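# Transfer wet-printed cloth into frame on other board

## Task

Carry the newly printed cloth over to the frame on the opposite board and leave it lying flat, squared to the frame, with the printed face upward; because the ink has not dried, nothing may touch the printed region at any point.

## Robot and tools

ROBOT. Two arms, left_arm and right_arm, each with seven joints and a two-finger gripper. In every row and every per-joint list, joints go in this order: waist, shoulder, upper arm roll, elbow, forearm roll, wrist pitch, wrist roll. Stated ranges (rad): waist -6.283 to 6.283, shoulder -2.059 to 2.094, upper arm roll -6.283 to 6.283, elbow -0.192 to 3.927, forearm roll -6.283 to 6.283, wrist pitch -1.693 to 3.142, wrist roll -6.283 to 6.283. A real end may differ by up to 0.010 rad.

FRAMES. Scene frame: origin at table-top height midway between the nominal bases, +x out over the table, +z up, left_arm on the +y side (not the image left). Calibrated bases: left_arm at (+0.053, +0.384, 0) m, quat_wxyz (+1.000, 0, 0, -0.003); right_arm at (-0.044, -0.349, 0) m, quat_wxyz (+1.000, 0, 0, -0.012); both have up = +z. Each arm's hand pose, velocities and wrist-camera pose are reported in that arm's own base frame; fixed cameras and the table use the scene frame. Printed hand poses may be off by a few centimetres, more at long reach. Gripper axes: fingers point along +z, open and close along y. end_effector_position is the spot between the pads when closed, about 2 cm behind the tips; closing pushes the tips about 10 mm further along +z, mostly while the pads are more than 40 mm apart.

ROW FORMAT. A row is always 16 numbers in [-1, 1], even when one arm is idle: left_arm's 7 joint values then its opening, then right_arm's 7 joint values then its opening. Joint values are offsets (1.0 = 2.262 rad) from the Joint targets in force when the action or call begins, not from the previous row; repeating an offset moves further. Opening is absolute: +1 fully open, -1 closed. Sending 0 for an arm's joints re-commands its current targets; a 0 in the opening slot is a real command, so resend the current opening to leave a gripper alone.

execute_actions: actions is a list of actions; each action is a list of up to 15 rows, each row lasting one 1/30 s step; a short action repeats its last row to fill 15 steps. An empty list just reports state. cameras picks images (omitted, null or ["all"] = all; [] = none; an unknown name voids the call). If an action would drive a joint more than 0.010 rad outward past its range (judged from the action's starting targets), that action is refused for both arms; if the first action is malformed or fails this check, the whole call is refused. Joints asked past their real end stop there, reported as "joint sent to its limit".

move: target is one 16-number row or a list of up to 15 rows; all offsets count from the same current Joint targets, not from the previous row. All joints travel together, so the hand traces a curve; nothing is avoided, including the other arm. speed: rad/s for the joint with farthest to go, 0.01 to 3.14, default 0.5, one value or one per target. blend (rad) rounds corners of a list. opening_speed (per second on the -1..+1 scale, at least 0.2) ramps the fingers. Finger changes in later rows take effect only once everything is at rest there. Paths last at least 0.5 s; over 10 s they stop short. blocking=false returns after about 0.5 s while the move continues. The result adds a "move:" line: done, off_target, moving, held or fault, plus limits=held if steps were withheld. done does not mean nothing was touched.

wait: seconds from 0 to 10; arms hold their last command; a running move continues. stop: brakes a running move (needs braking room). zoom_image: camera (cam_head_left, cam_head_right, cam_high, cam_low, cam_left_wrist, cam_right_wrist) and region [x0, y0, x1, y1] in pixels of its latest image, at most 504x504; all images are 672x504. clear_fault: arm name; clears a reported torque fault. finished_scene: scene = this scene's number; irreversible.

RESULTS. Joint positions and Joint velocities list each arm's joints (rad, rad/s) then the pad gap (m; 0.084 open). "within noise" means the arm is still. Joint targets are the base for your next offsets. grip_measured is the measured opening on the command scale; to hold something, command clearly below it. Joint torques are total drive outputs with offsets and noise; positive means toward larger angle. "joint command not followed" means the inter-arm clearance check altered targets. Step readings list joint positions at some steps of execute_actions calls.

MOTION LIMITS. Targets change at most 3.14 rad/s, stay within 0.692 rad of measured angles, and are scaled back if the hand would jump over 70 mm. Large offsets may need several actions.

AVOID. The printed area must stay untouched: grip only blank margins and never let fingers, arms or the board brush the print. Do not drop the cloth, release it while moving, or let anything leave the table. Avoid fast contact, strong pushes and any hit or squeeze between arms (including one gripper closing on the other's fingers). Contact torque at the load limits (N m: waist 44.6, shoulder 44.8, upper arm roll 28.5, elbow 28.5, forearm roll 28.5, wrist pitch 15.3, wrist roll 16) triggers a torque fault that halts the arm until clear_fault. Long holding, stretched poses or pushing at an unreachable pose heat motors: MOTOR HOT appears at 65 °C and at 80 °C the arm is braked for 30–60 s. To end a push, command targets back past the measured positions.

Each tool is called after "Call:" in YAML: its name, and indented under it one key for each argument.

## Session

Call:
execute_actions:
  actions: []

Scene clock: 0.00 s.
left_arm: end_effector_position=(+0.1807, -0.5144, +0.3844) grip_measured=+1.00 end_effector_quat_wxyz=(-0.018, -0.596, +0.803, -0.013) | right_arm: end_effector_position=(+0.4081, +0.0976, +0.1810) grip_measured=+1.00 end_effector_quat_wxyz=(-0.174, +0.423, +0.884, +0.101)
Joint positions: left_arm=[-1.233 0.246 0.016 1.867 -0.032 1.586 0.646 0.084] | right_arm=[0.324 0.04 -0.273 1.021 0.376 1.227 -2.371 0.084]
Joint velocities: within noise
Joint torques (N m): no reading
Motor temperatures (°C): left_arm=[37 35 33 40 29 35 33] | right_arm=[32 28 38 28 29 33 32]
Joint targets: left_arm=[-1.233 0.246 0.016 1.867 -0.032 1.586 0.646] | right_arm=[0.324 0.040 -0.273 1.021 0.376 1.227 -2.371]
Tool commands: left_gripper/opening=+1.0 right_gripper/opening=+1.0

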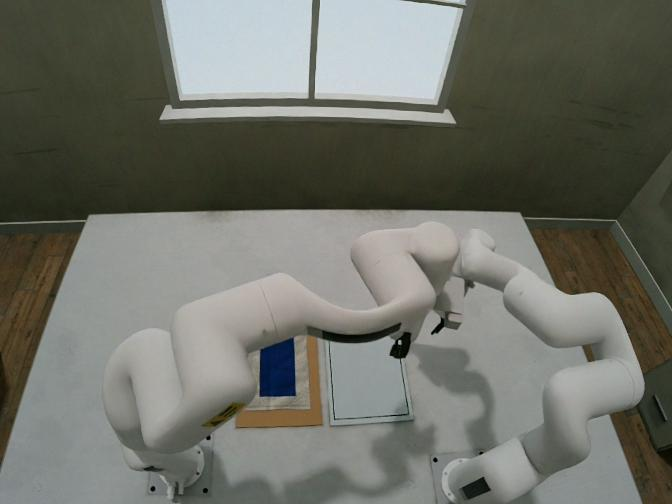

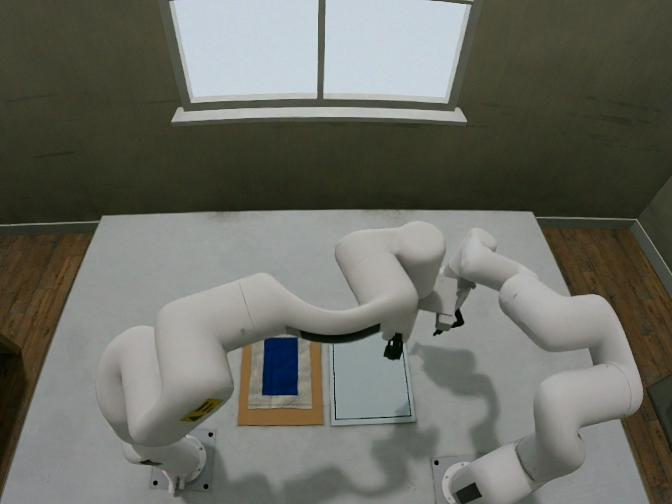

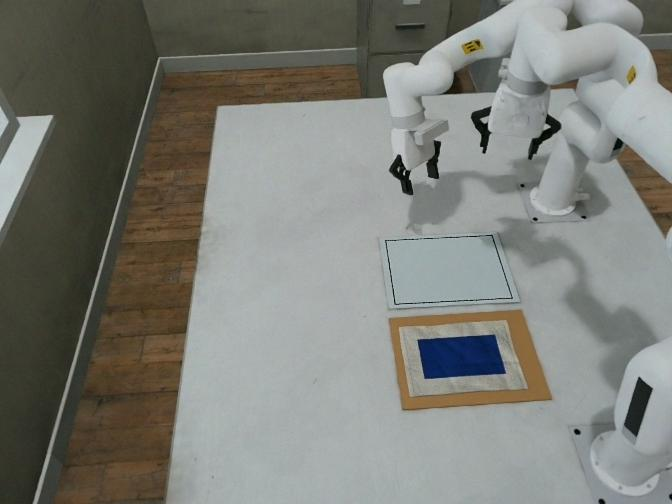

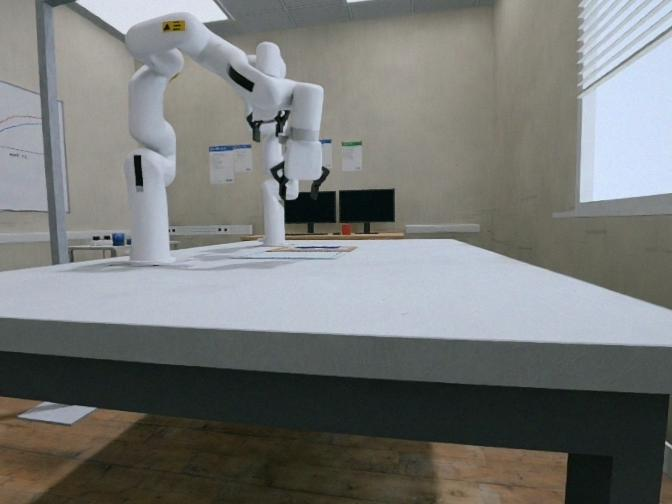

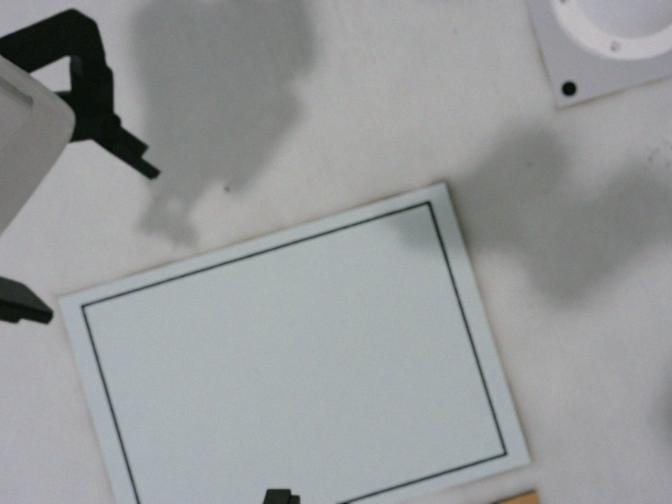

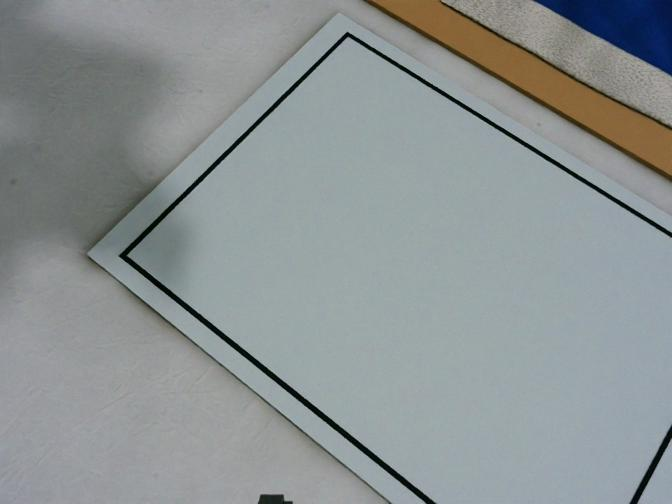

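Call:
move:
  target:
    - [0.1075,-0.2661,-0.0071,-0.2703,0.0141,0.0113,0,1,0,0,0,0,0,0,0,1]
    - [0.1075,-0.2661,-0.0071,-0.2703,0.0141,0.0113,0,1,-0.0681,-0.1751,0.1207,0.1037,-0.1662,0.17,0.4288,1]
  speed: 0.6

Scene clock: 98.90 s.
left_arm: end_effector_position=(+0.1987, -0.3027, +0.3998) grip_measured=+1.00 end_effector_quat_wxyz=(+0.000, +0.684, -0.730, +0.000) | right_arm: end_effector_position=(+0.3569, +0.0612, +0.3996) grip_measured=+1.00 end_effector_quat_wxyz=(+0.000, +0.707, +0.707, +0.000)
Joint positions: left_arm=[-0.99 -0.356 0 1.255 0 1.612 0.646 0.084] | right_arm=[0.17 -0.356 0 1.255 0 1.611 -1.401 0.084]
Joint velocities: within noise
Joint torques (N m): left_arm=[2.76 -20.34 0.98 15.49 2.24 -0.13 -0.37] | right_arm=[-9.9 -10.7 1.79 20.01 -2.96 0.4 2.08]
Motor temperatures (°C): left_arm=[37 36 33 47 29 34 33] | right_arm=[31 29 37 36 29 33 31]
Joint targets: left_arm=[-0.990 -0.356 0.000 1.255 0.000 1.612 0.646] | right_arm=[0.170 -0.356 0.000 1.255 0.000 1.611 -1.401]
move: done

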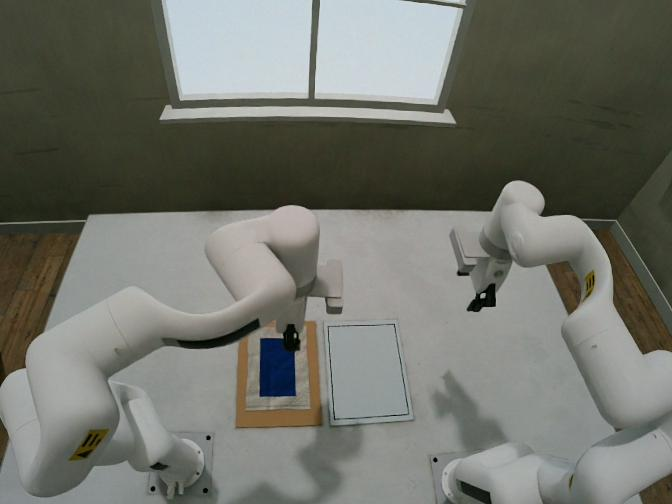

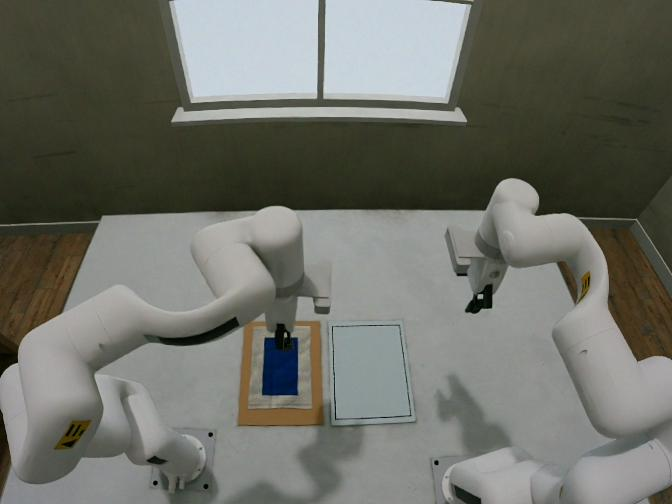

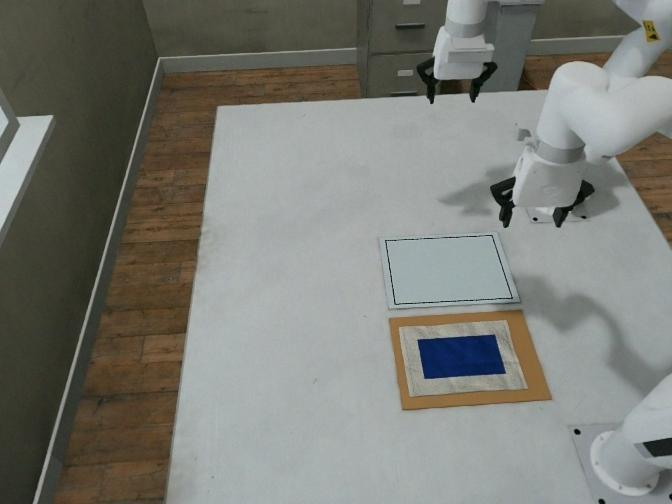

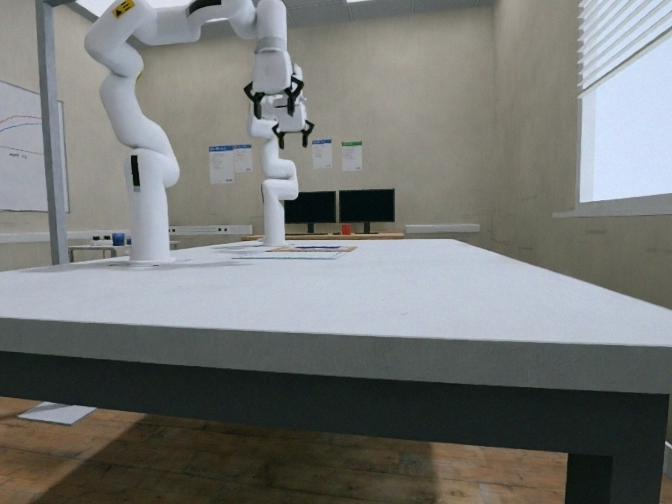

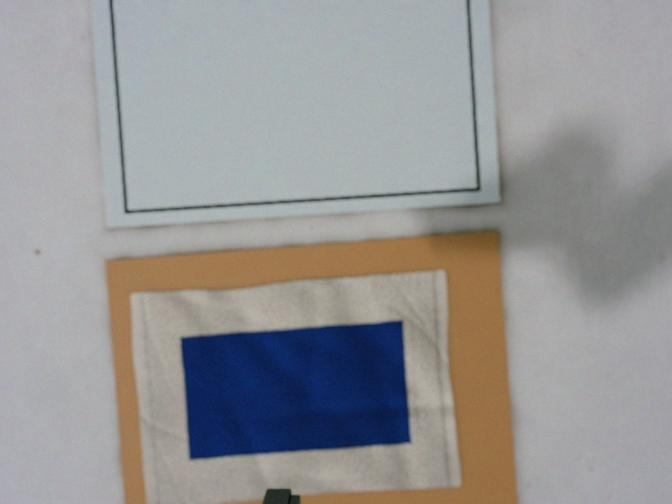

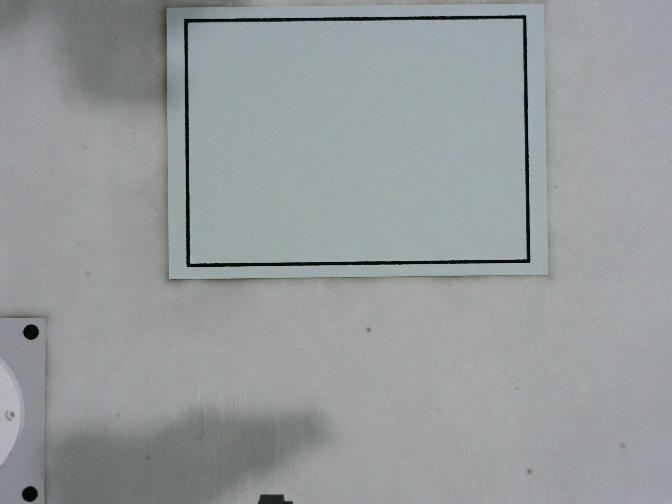

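Call:
move:
  target: [0,-0.0112,0,-0.1999,0,-0.1887,0,0,0,-0.0112,0,-0.1999,0,-0.1887,0,0]
  speed: 0.5
  cameras: ["cam_left_wrist","cam_right_wrist"]

Call:
move:
  target: [0,0,0,0,0,0,0.15,-0.8,0,0,0,0,0,0,0.15,-0.8]
  speed: 0.6
  cameras: ["cam_left_wrist","cam_right_wrist"]

Scene clock: 120.17 s.
left_arm: end_effector_position=(+0.1988, -0.3027, +0.2498) grip_measured=-0.01 end_effector_quat_wxyz=(+0.000, +0.684, -0.730, +0.000) | right_arm: end_effector_position=(+0.3569, +0.0612, +0.2496) grip_measured=-0.01 end_effector_quat_wxyz=(+0.000, +0.707, +0.707, +0.000)
Joint positions: left_arm=[-0.99 -0.381 0 0.803 0 1.185 0.646 0.044] | right_arm=[0.17 -0.381 0 0.803 0 1.185 -1.401 0.044]
Joint velocities: within noise
Joint torques (N m): left_arm=[2.41 -20.79 4.78 14.5 2.1 -3.53 -0.52] | right_arm=[-9.46 -10.46 1.61 14.33 -2.31 -2.58 1.74]
Motor temperatures (°C): left_arm=[37 36 33 47 29 34 33] | right_arm=[32 29 37 37 29 33 31]
Joint targets: left_arm=[-0.990 -0.381 0.000 0.803 0.000 1.185 0.646] | right_arm=[0.170 -0.381 0.000 0.803 0.000 1.185 -1.401]
move: done
Images, in order (width x height): cam_left_wrist 672x504, cam_right_wrist 672x504.

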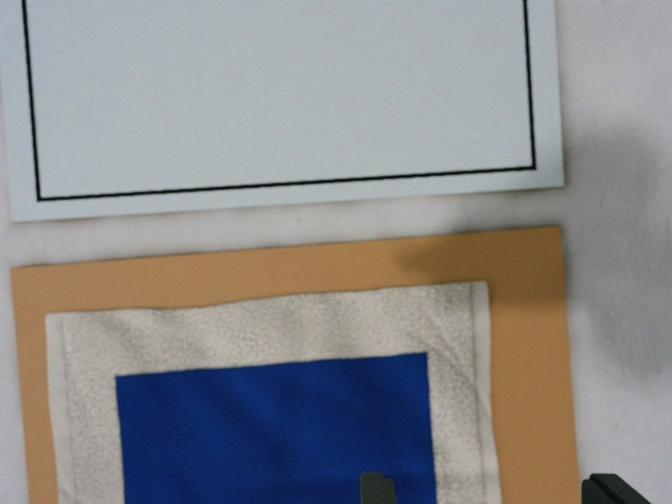

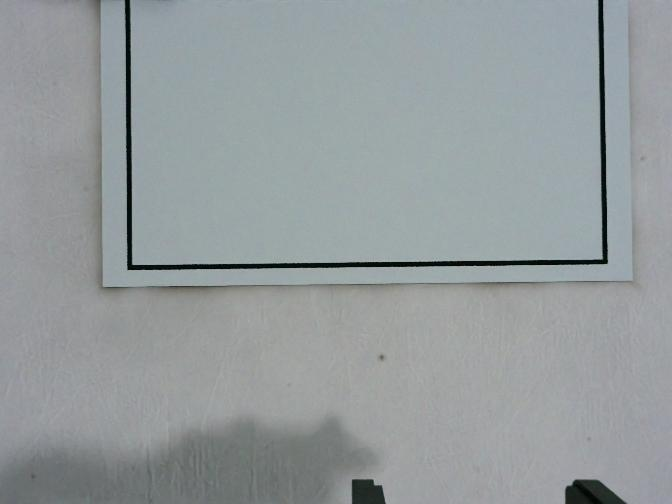

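Scene clock: 121.20 s.
left_arm: end_effector_position=(+0.1988, -0.3027, +0.2498) grip_measured=-0.82 end_effector_quat_wxyz=(+0.000, -0.551, +0.835, +0.000) | right_arm: end_effector_position=(+0.3569, +0.0612, +0.2496) grip_measured=-0.82 end_effector_quat_wxyz=(+0.000, +0.816, +0.578, +0.000)
Joint positions: left_arm=[-0.99 -0.381 0 0.803 0 1.185 0.985 0.008] | right_arm=[0.17 -0.381 0 0.803 0 1.185 -1.062 0.008]
Joint velocities: within noise
Joint torques (N m): left_arm=[2.15 -16.93 4.64 14.71 1.96 -2.61 1.87] | right_arm=[-9.26 -8.86 1.5 14.63 -2.1 -2.18 2.06]
Motor temperatures (°C): left_arm=[37 36 33 47 29 34 33] | right_arm=[32 29 37 37 29 33 31]
Joint targets: left_arm=[-0.990 -0.381 0.000 0.803 0.000 1.185 0.985] | right_arm=[0.170 -0.381 0.000 0.803 0.000 1.185 -1.062]
move: done
Images, in order (width x height): cam_left_wrist 672x504, cam_right_wrist 672x504.

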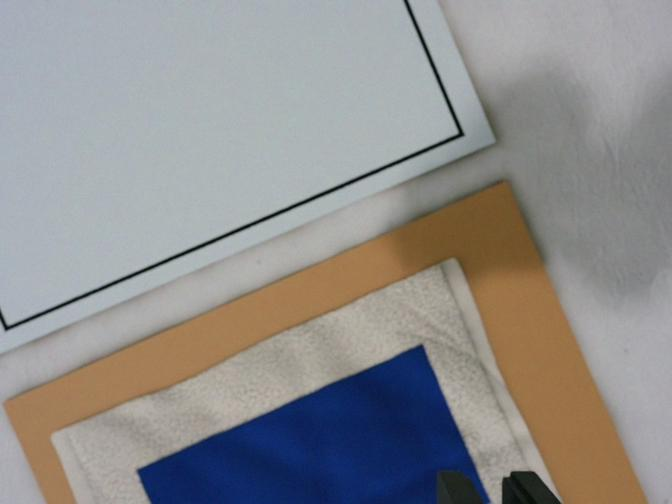

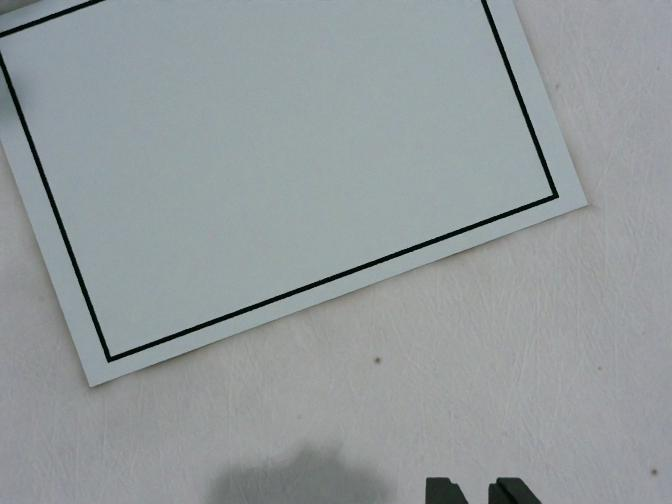

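Call:
move:
  target:
    - [0.10747,0.26273,0,0.11061,0,-0.15256,-0.76565,-0.19,0,0,0,0,0,0,0,-0.19]
    - [0.10747,0.26273,0,0.11061,0,-0.15256,-0.76565,-0.19,0.36128,0.22714,0,0.06309,0,-0.1645,-0.49178,-0.19]
  speed: 0.6

Scene clock: 188.73 s.
left_arm: end_effector_position=(+0.3643, -0.3371, +0.1202) grip_measured=-0.20 end_effector_quat_wxyz=(+0.000, +1.000, +0.000, +0.000) | right_arm: end_effector_position=(+0.2585, +0.3913, +0.1200) grip_measured=-0.20 end_effector_quat_wxyz=(+0.000, -0.010, +1.000, +0.000)
Joint positions: left_arm=[-0.747 0.213 0 1.053 0 0.84 -0.747 0.035] | right_arm=[0.987 0.133 0 0.946 0 0.813 -2.174 0.035]
Joint velocities: within noise
Joint torques (N m): left_arm=[2.92 -24.35 -1.32 14.83 1.82 -3.09 -1.08] | right_arm=[10.06 -10.64 -1.69 19 -0.81 -2.59 -2.14]
Motor temperatures (°C): left_arm=[37 35 32 47 29 34 33] | right_arm=[31 28 37 35 29 33 31]
Joint targets: left_arm=[-0.747 0.213 0.000 1.053 0.000 0.840 -0.747] | right_arm=[0.987 0.133 0.000 0.946 0.000 0.813 -2.174]
move: done

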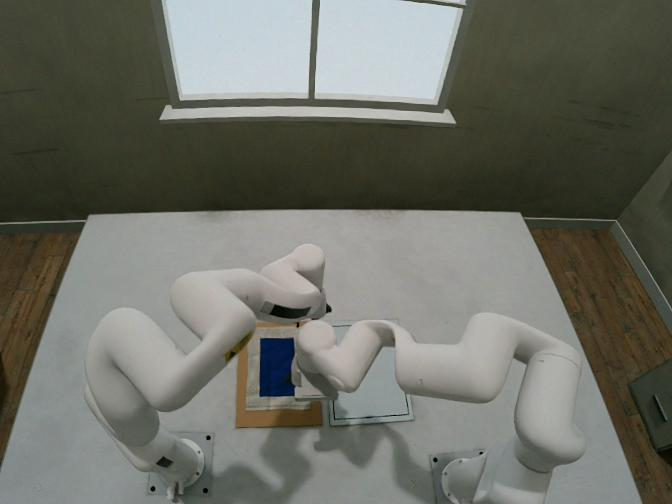

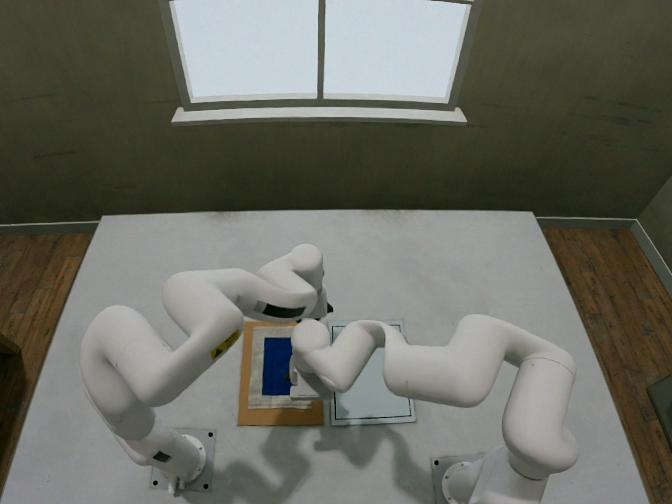

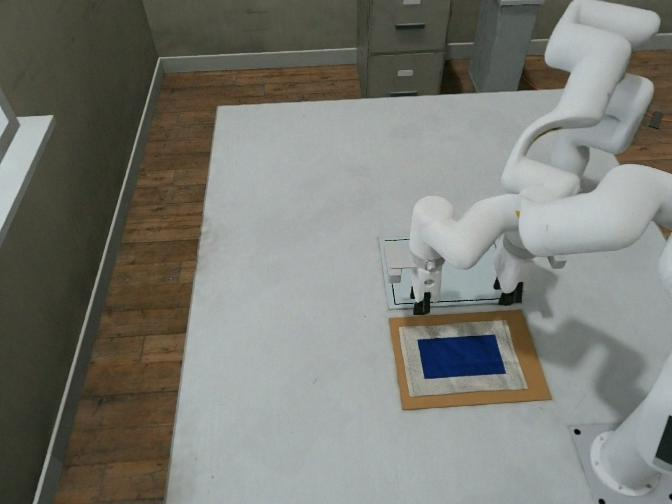

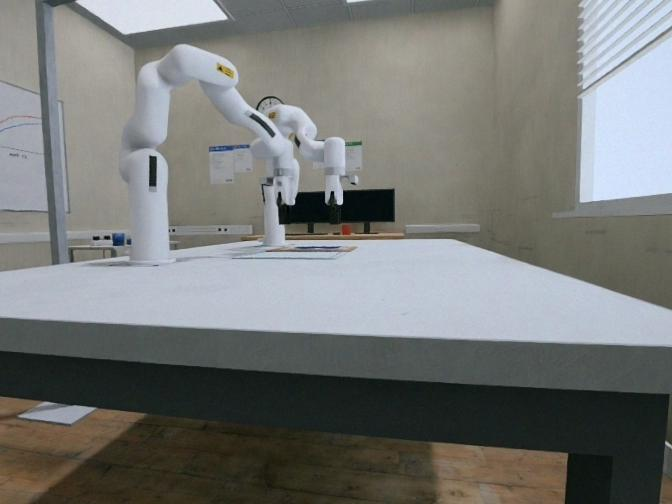

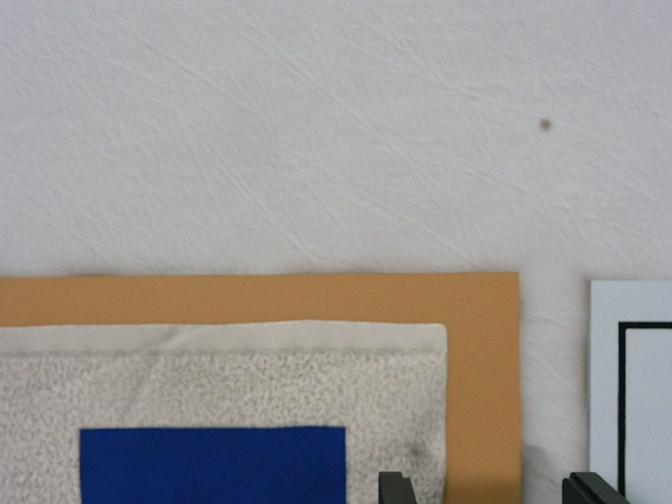

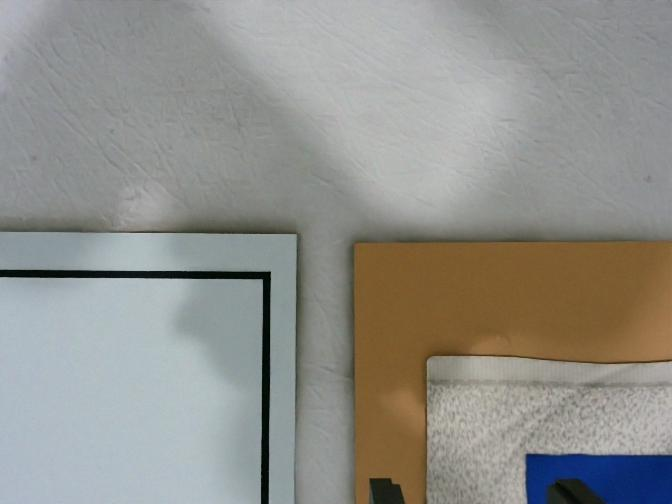

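Call:
zoom_image:
  camera: "cam_high"
  region: [370, 190, 570, 340]

Call:
zoom_image:
  camera: "cam_low"
  region: [220, 130, 380, 270]

Scaled by 2.520 from the camera's 672x504 image, which has a finer 960x720 frame.

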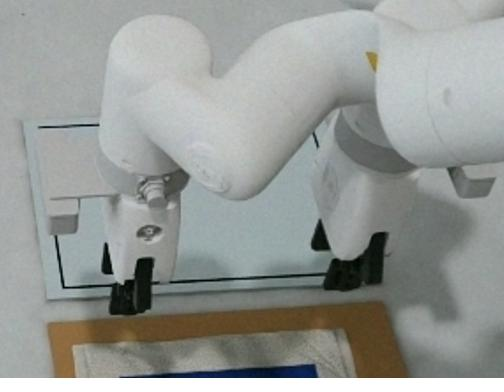

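Scaled by 3.150 from the camera's 672x504 image, which has a finer 960x720 frame.

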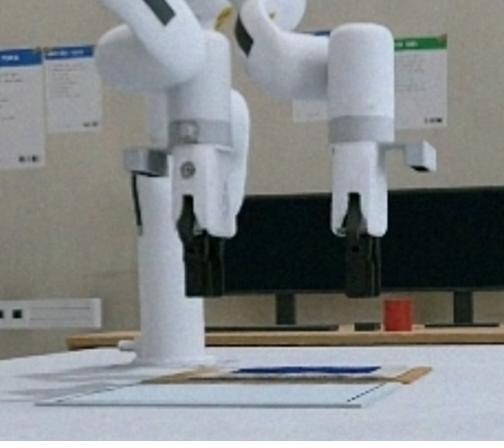

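Call:
move:
  target: [0.0088,0.07683,0,0.00663,0,-0.0702,0.0088,-0.4,0.01118,0.06012,0,-0.02599,0,-0.08612,0.01092,-0.4]
  speed: 0.3
  cameras: ["cam_low","cam_high","cam_left_wrist","cam_right_wrist"]

Call:
zoom_image:
  camera: "cam_low"
  region: [220, 190, 380, 270]

Scene clock: 212.37 s.
left_arm: end_effector_position=(+0.3821, -0.3398, +0.0501) grip_measured=-0.42 end_effector_quat_wxyz=(+0.000, +1.000, +0.000, +0.000) | right_arm: end_effector_position=(+0.2471, +0.3954, +0.0500) grip_measured=-0.42 end_effector_quat_wxyz=(+0.000, -0.010, +1.000, +0.000)
Joint positions: left_arm=[-0.727 0.387 0 1.069 0 0.681 -0.727 0.026] | right_arm=[1.012 0.269 0 0.887 0 0.618 -2.15 0.026]
Joint velocities: within noise
Joint torques (N m): left_arm=[3.09 -26.55 -3.3 15.78 1.56 -3.61 1.8] | right_arm=[10.09 -11.67 -1 10.97 -0.34 -2.55 2.11]
Motor temperatures (°C): left_arm=[37 35 32 46 29 34 33] | right_arm=[31 29 37 35 29 34 31]
Joint targets: left_arm=[-0.727 0.387 0.000 1.068 0.000 0.681 -0.727] | right_arm=[1.012 0.269 0.000 0.887 0.000 0.618 -2.150]
move: done
Images, in order (width x height): cam_high 672x504, cam_low 672x504, cam_left_wrist 672x504, cam_right_wrist 672x504.

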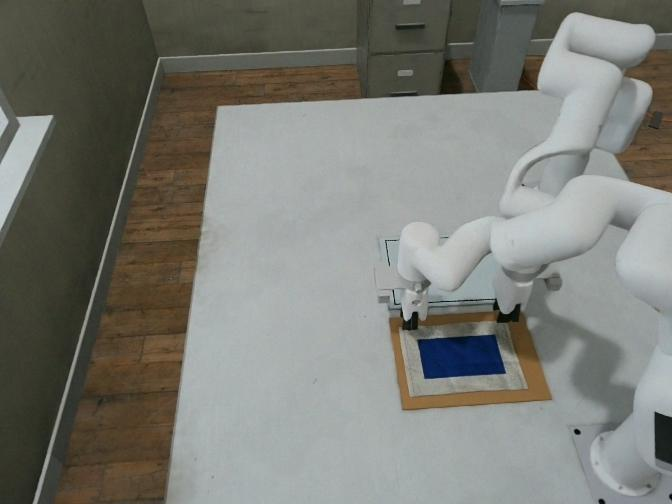

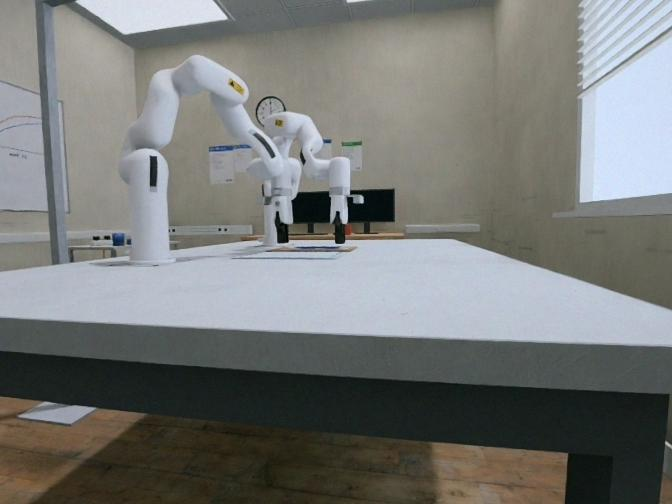

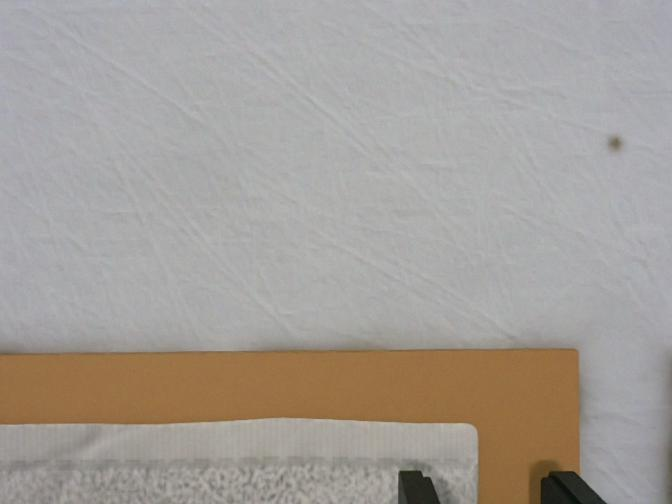

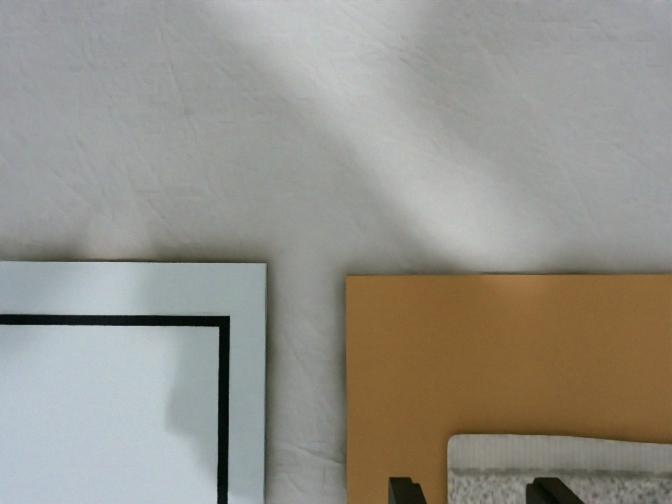

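Scaled by 3.150 from the camera's 672x504 image, which has a finer 960x720 frame.

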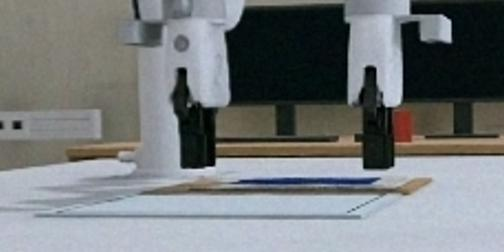

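Call:
move:
  target: [0,0.01715,0,-0.00181,0,-0.01897,0,-0.4,0,0.01914,0,-0.00195,0,-0.02109,0,-0.4]
  speed: 0.1
  cameras: ["cam_low","cam_left_wrist","cam_right_wrist"]

Call:
zoom_image:
  camera: "cam_low"
  region: [220, 200, 380, 270]

Scene clock: 228.60 s.
left_arm: end_effector_position=(+0.3822, -0.3399, +0.0321) grip_measured=-0.42 end_effector_quat_wxyz=(+0.000, +1.000, +0.000, +0.000) | right_arm: end_effector_position=(+0.2471, +0.3954, +0.0320) grip_measured=-0.42 end_effector_quat_wxyz=(+0.000, -0.010, +1.000, +0.000)
Joint positions: left_arm=[-0.727 0.425 0 1.064 0 0.638 -0.727 0.026] | right_arm=[1.012 0.312 0 0.883 0 0.57 -2.15 0.026]
Joint velocities: within noise
Joint torques (N m): left_arm=[2.93 -27.5 4.61 11.59 1.47 -3.46 1.81] | right_arm=[9.55 -12.11 0.28 10.56 0.35 -2.62 1.94]
Motor temperatures (°C): left_arm=[37 35 32 46 29 34 33] | right_arm=[31 29 37 34 29 34 31]
Joint targets: left_arm=[-0.727 0.425 0.000 1.064 0.000 0.638 -0.727] | right_arm=[1.012 0.312 0.000 0.883 0.000 0.570 -2.150]
move: done
Images, in order (width x height): cam_low 672x504, cam_left_wrist 672x504, cam_right_wrist 672x504.

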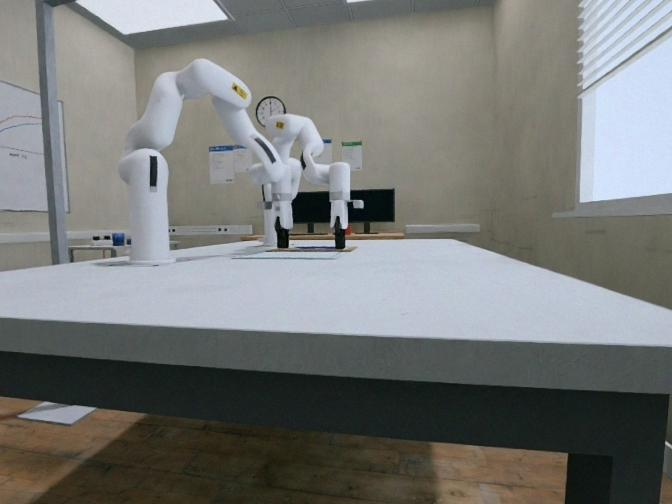

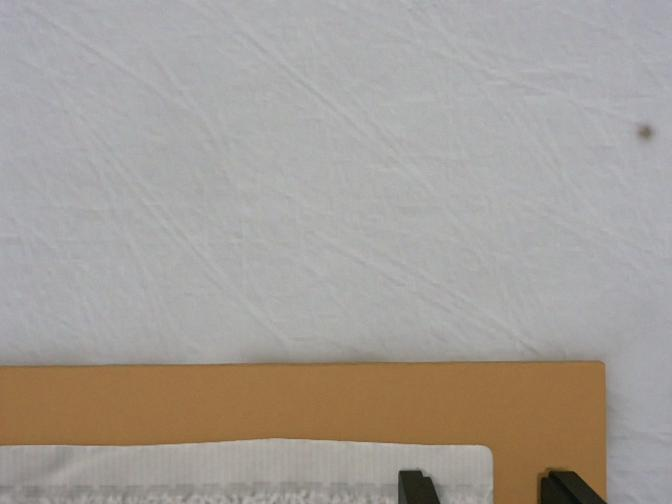

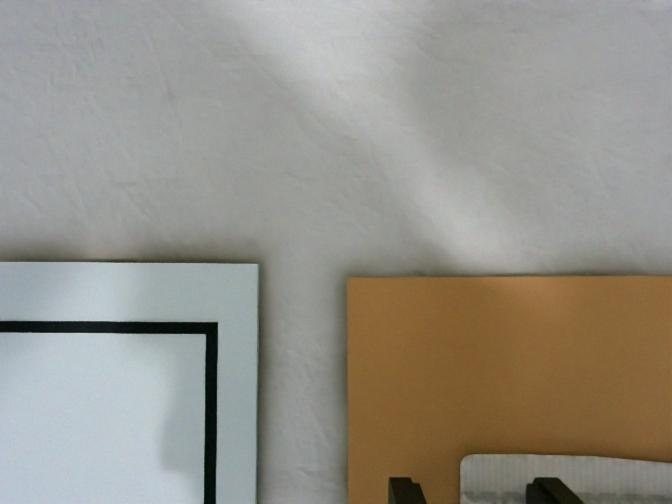

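Scaled by 3.150 from the camera's 672x504 image, which has a finer 960x720 frame.

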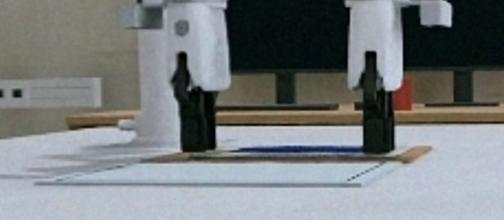

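Call:
move:
  target: [0,0.00285,0,-0.00032,0,-0.00318,0,-0.4,0,0.00318,0,-0.00033,0,-0.00351,0,-0.4]
  speed: 0.1
  cameras: []

Call:
move:
  target: [0,0.00285,0,-0.00032,0,-0.00318,0,-0.4,0,0.00318,0,-0.00033,0,-0.00351,0,-0.4]
  speed: 0.1
  cameras: ["cam_low","cam_left_wrist","cam_right_wrist"]

Call:
zoom_image:
  camera: "cam_low"
  region: [240, 220, 370, 270]

Scene clock: 232.33 s.
left_arm: end_effector_position=(+0.3822, -0.3399, +0.0292) grip_measured=-0.42 end_effector_quat_wxyz=(+0.000, +1.000, +0.000, +0.000) | right_arm: end_effector_position=(+0.2471, +0.3953, +0.0290) grip_measured=-0.42 end_effector_quat_wxyz=(+0.000, -0.010, +1.000, +0.000)
Joint positions: left_arm=[-0.727 0.432 0 1.064 0 0.631 -0.727 0.026] | right_arm=[1.012 0.319 0 0.882 0 0.562 -2.15 0.026]
Joint velocities: within noise
Joint torques (N m): left_arm=[2.43 -22.08 4.46 9.32 1.29 -3.27 1.36] | right_arm=[9.01 -12.05 0.34 10.51 0.82 -2.59 1.76]
Motor temperatures (°C): left_arm=[37 35 32 45 29 34 33] | right_arm=[31 29 37 33 29 34 31]
Joint targets: left_arm=[-0.727 0.432 0.000 1.064 0.000 0.631 -0.727] | right_arm=[1.012 0.319 0.000 0.882 0.000 0.562 -2.150]
move: done
No camera images: "cameras" was empty.

Scene clock: 233.03 s.
left_arm: end_effector_position=(+0.3824, -0.3401, +0.0269) grip_measured=-0.41 end_effector_quat_wxyz=(+0.001, +1.000, +0.000, +0.001) | right_arm: end_effector_position=(+0.2471, +0.3953, +0.0261) grip_measured=-0.42 end_effector_quat_wxyz=(+0.000, -0.010, +1.000, +0.000)
Joint positions: left_arm=[-0.727 0.437 0 1.063 0 0.624 -0.727 0.026] | right_arm=[1.012 0.326 0 0.881 0 0.554 -2.15 0.026]
Joint velocities: within noise
Joint torques (N m): left_arm=[2.61 14.44 4.78 -7.28 1.41 -2.03 1.44] | right_arm=[8.82 -7.29 0.34 6.71 0.98 -1.94 1.72]
Motor temperatures (°C): left_arm=[37 35 32 45 29 34 33] | right_arm=[31 29 37 33 29 34 31]
Joint targets: left_arm=[-0.727 0.438 0.000 1.063 0.000 0.624 -0.727] | right_arm=[1.012 0.326 0.000 0.881 0.000 0.554 -2.150]
move: done
Images, in order (width x height): cam_low 672x504, cam_left_wrist 672x504, cam_right_wrist 672x504.

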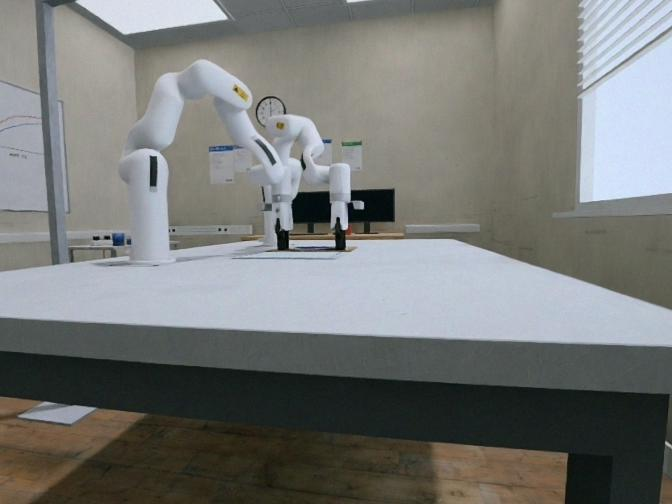

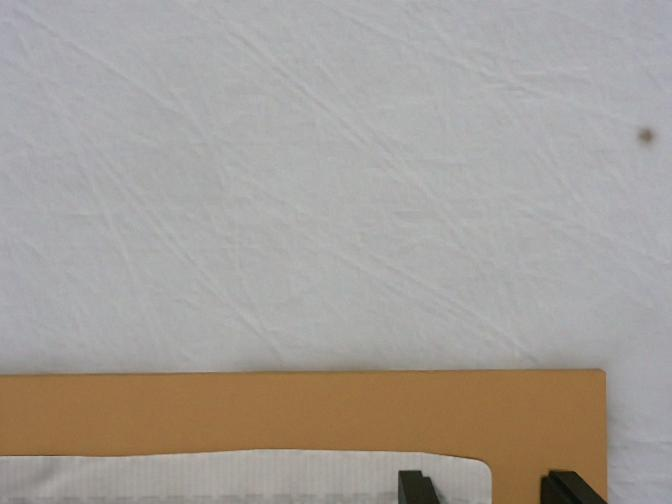

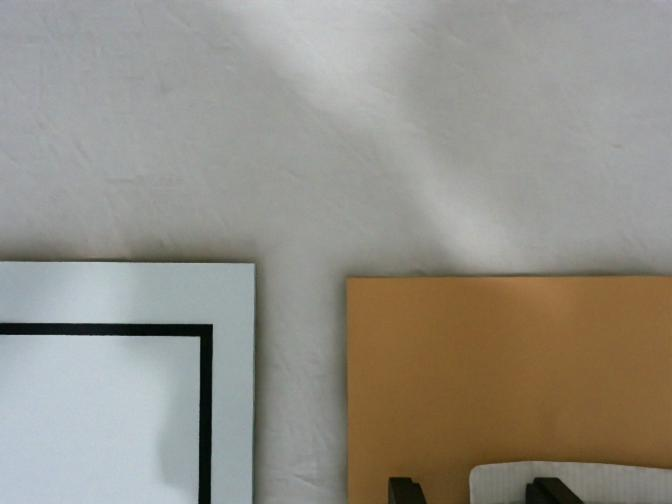

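Scaled by 3.877 from the camera's 672x504 image, which has a finer 960x720 frame.

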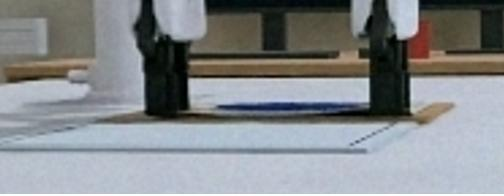

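Call:
move:
  target: [0,-0.00095,0,0.00011,0,0.00106,0,-0.4,0,0,0,0,0,0,0,-0.4]
  speed: 0.1
  cameras: []

Scene clock: 237.53 s.
left_arm: end_effector_position=(+0.3821, -0.3398, +0.0270) grip_measured=-0.41 end_effector_quat_wxyz=(+0.000, +1.000, +0.000, +0.000) | right_arm: end_effector_position=(+0.2470, +0.3952, +0.0260) grip_measured=-0.42 end_effector_quat_wxyz=(+0.000, -0.010, +1.000, +0.000)
Joint positions: left_arm=[-0.727 0.436 0 1.063 0 0.626 -0.727 0.026] | right_arm=[1.012 0.326 0 0.881 0 0.554 -2.15 0.026]
Joint velocities: within noise
Joint torques (N m): left_arm=[2.47 0 4.6 -3.99 1.33 2.09 1.19] | right_arm=[8.23 -6.9 0.41 5.78 1.45 1.1 1.53]
Motor temperatures (°C): left_arm=[37 35 32 45 29 34 33] | right_arm=[31 29 37 33 29 34 31]
Joint targets: left_arm=[-0.727 0.436 0.000 1.063 0.000 0.626 -0.727] | right_arm=[1.012 0.326 0.000 0.881 0.000 0.554 -2.150]
move: done
No camera images: "cameras" was empty.

Call:
move:
  target:
    - [0,-0.00067,0,0.00008,0,0.00074,0,-0.4,0,0,0,0,0,0,0,-0.4]
    - [0,-0.00067,0,0.00008,0,0.00074,0,-0.7,0,0,0,0,0,0,0,-0.7]
  speed: 0.1
  opening_speed: 0.25
  cameras: ["cam_high","cam_left_wrist","cam_right_wrist"]

Call:
zoom_image:
  camera: "cam_high"
  region: [380, 280, 560, 410]

Scene clock: 242.23 s.
left_arm: end_effector_position=(+0.3822, -0.3397, +0.0278) grip_measured=-0.71 end_effector_quat_wxyz=(+0.000, +1.000, +0.000, +0.000) | right_arm: end_effector_position=(+0.2470, +0.3952, +0.0260) grip_measured=-0.72 end_effector_quat_wxyz=(+0.000, -0.010, +1.000, +0.000)
Joint positions: left_arm=[-0.727 0.435 0 1.063 0 0.628 -0.727 0.013] | right_arm=[1.012 0.326 0 0.881 0 0.554 -2.15 0.013]
Joint velocities: within noise
Joint torques (N m): left_arm=[-6.59 -6.6 -15.78 4.32 1.06 -3.84 0.91] | right_arm=[5.59 -7.04 -2.34 5.67 2.23 1.14 1.34]
Motor temperatures (°C): left_arm=[37 35 32 44 29 34 33] | right_arm=[31 29 37 32 29 34 31]
Joint targets: left_arm=[-0.727 0.435 0.000 1.063 0.000 0.628 -0.727] | right_arm=[1.012 0.326 0.000 0.881 0.000 0.554 -2.150]
move: done
Images, in order (width x height): cam_high 672x504, cam_left_wrist 672x504, cam_right_wrist 672x504.

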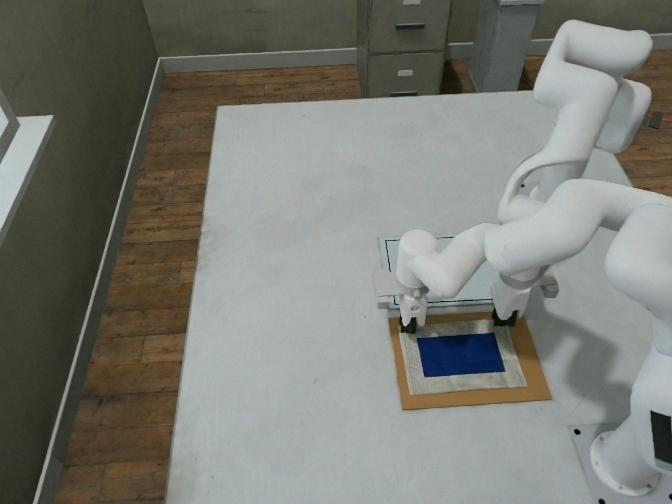

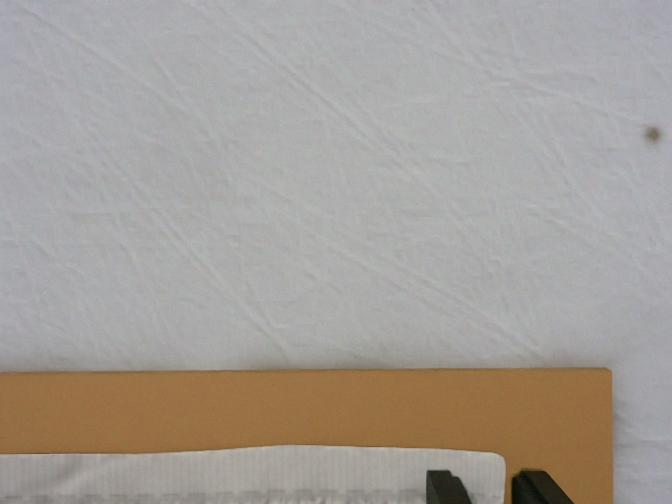

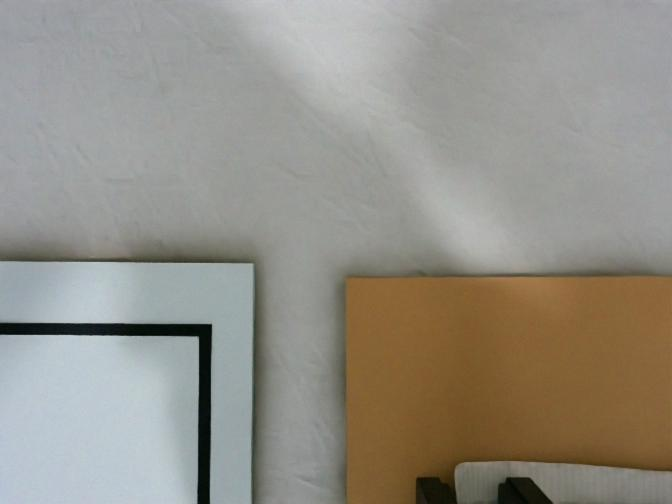

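Scaled by 2.800 from the camera's 672x504 image, which has a finer 960x720 frame.

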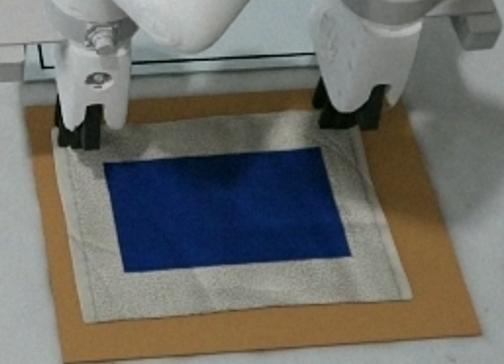

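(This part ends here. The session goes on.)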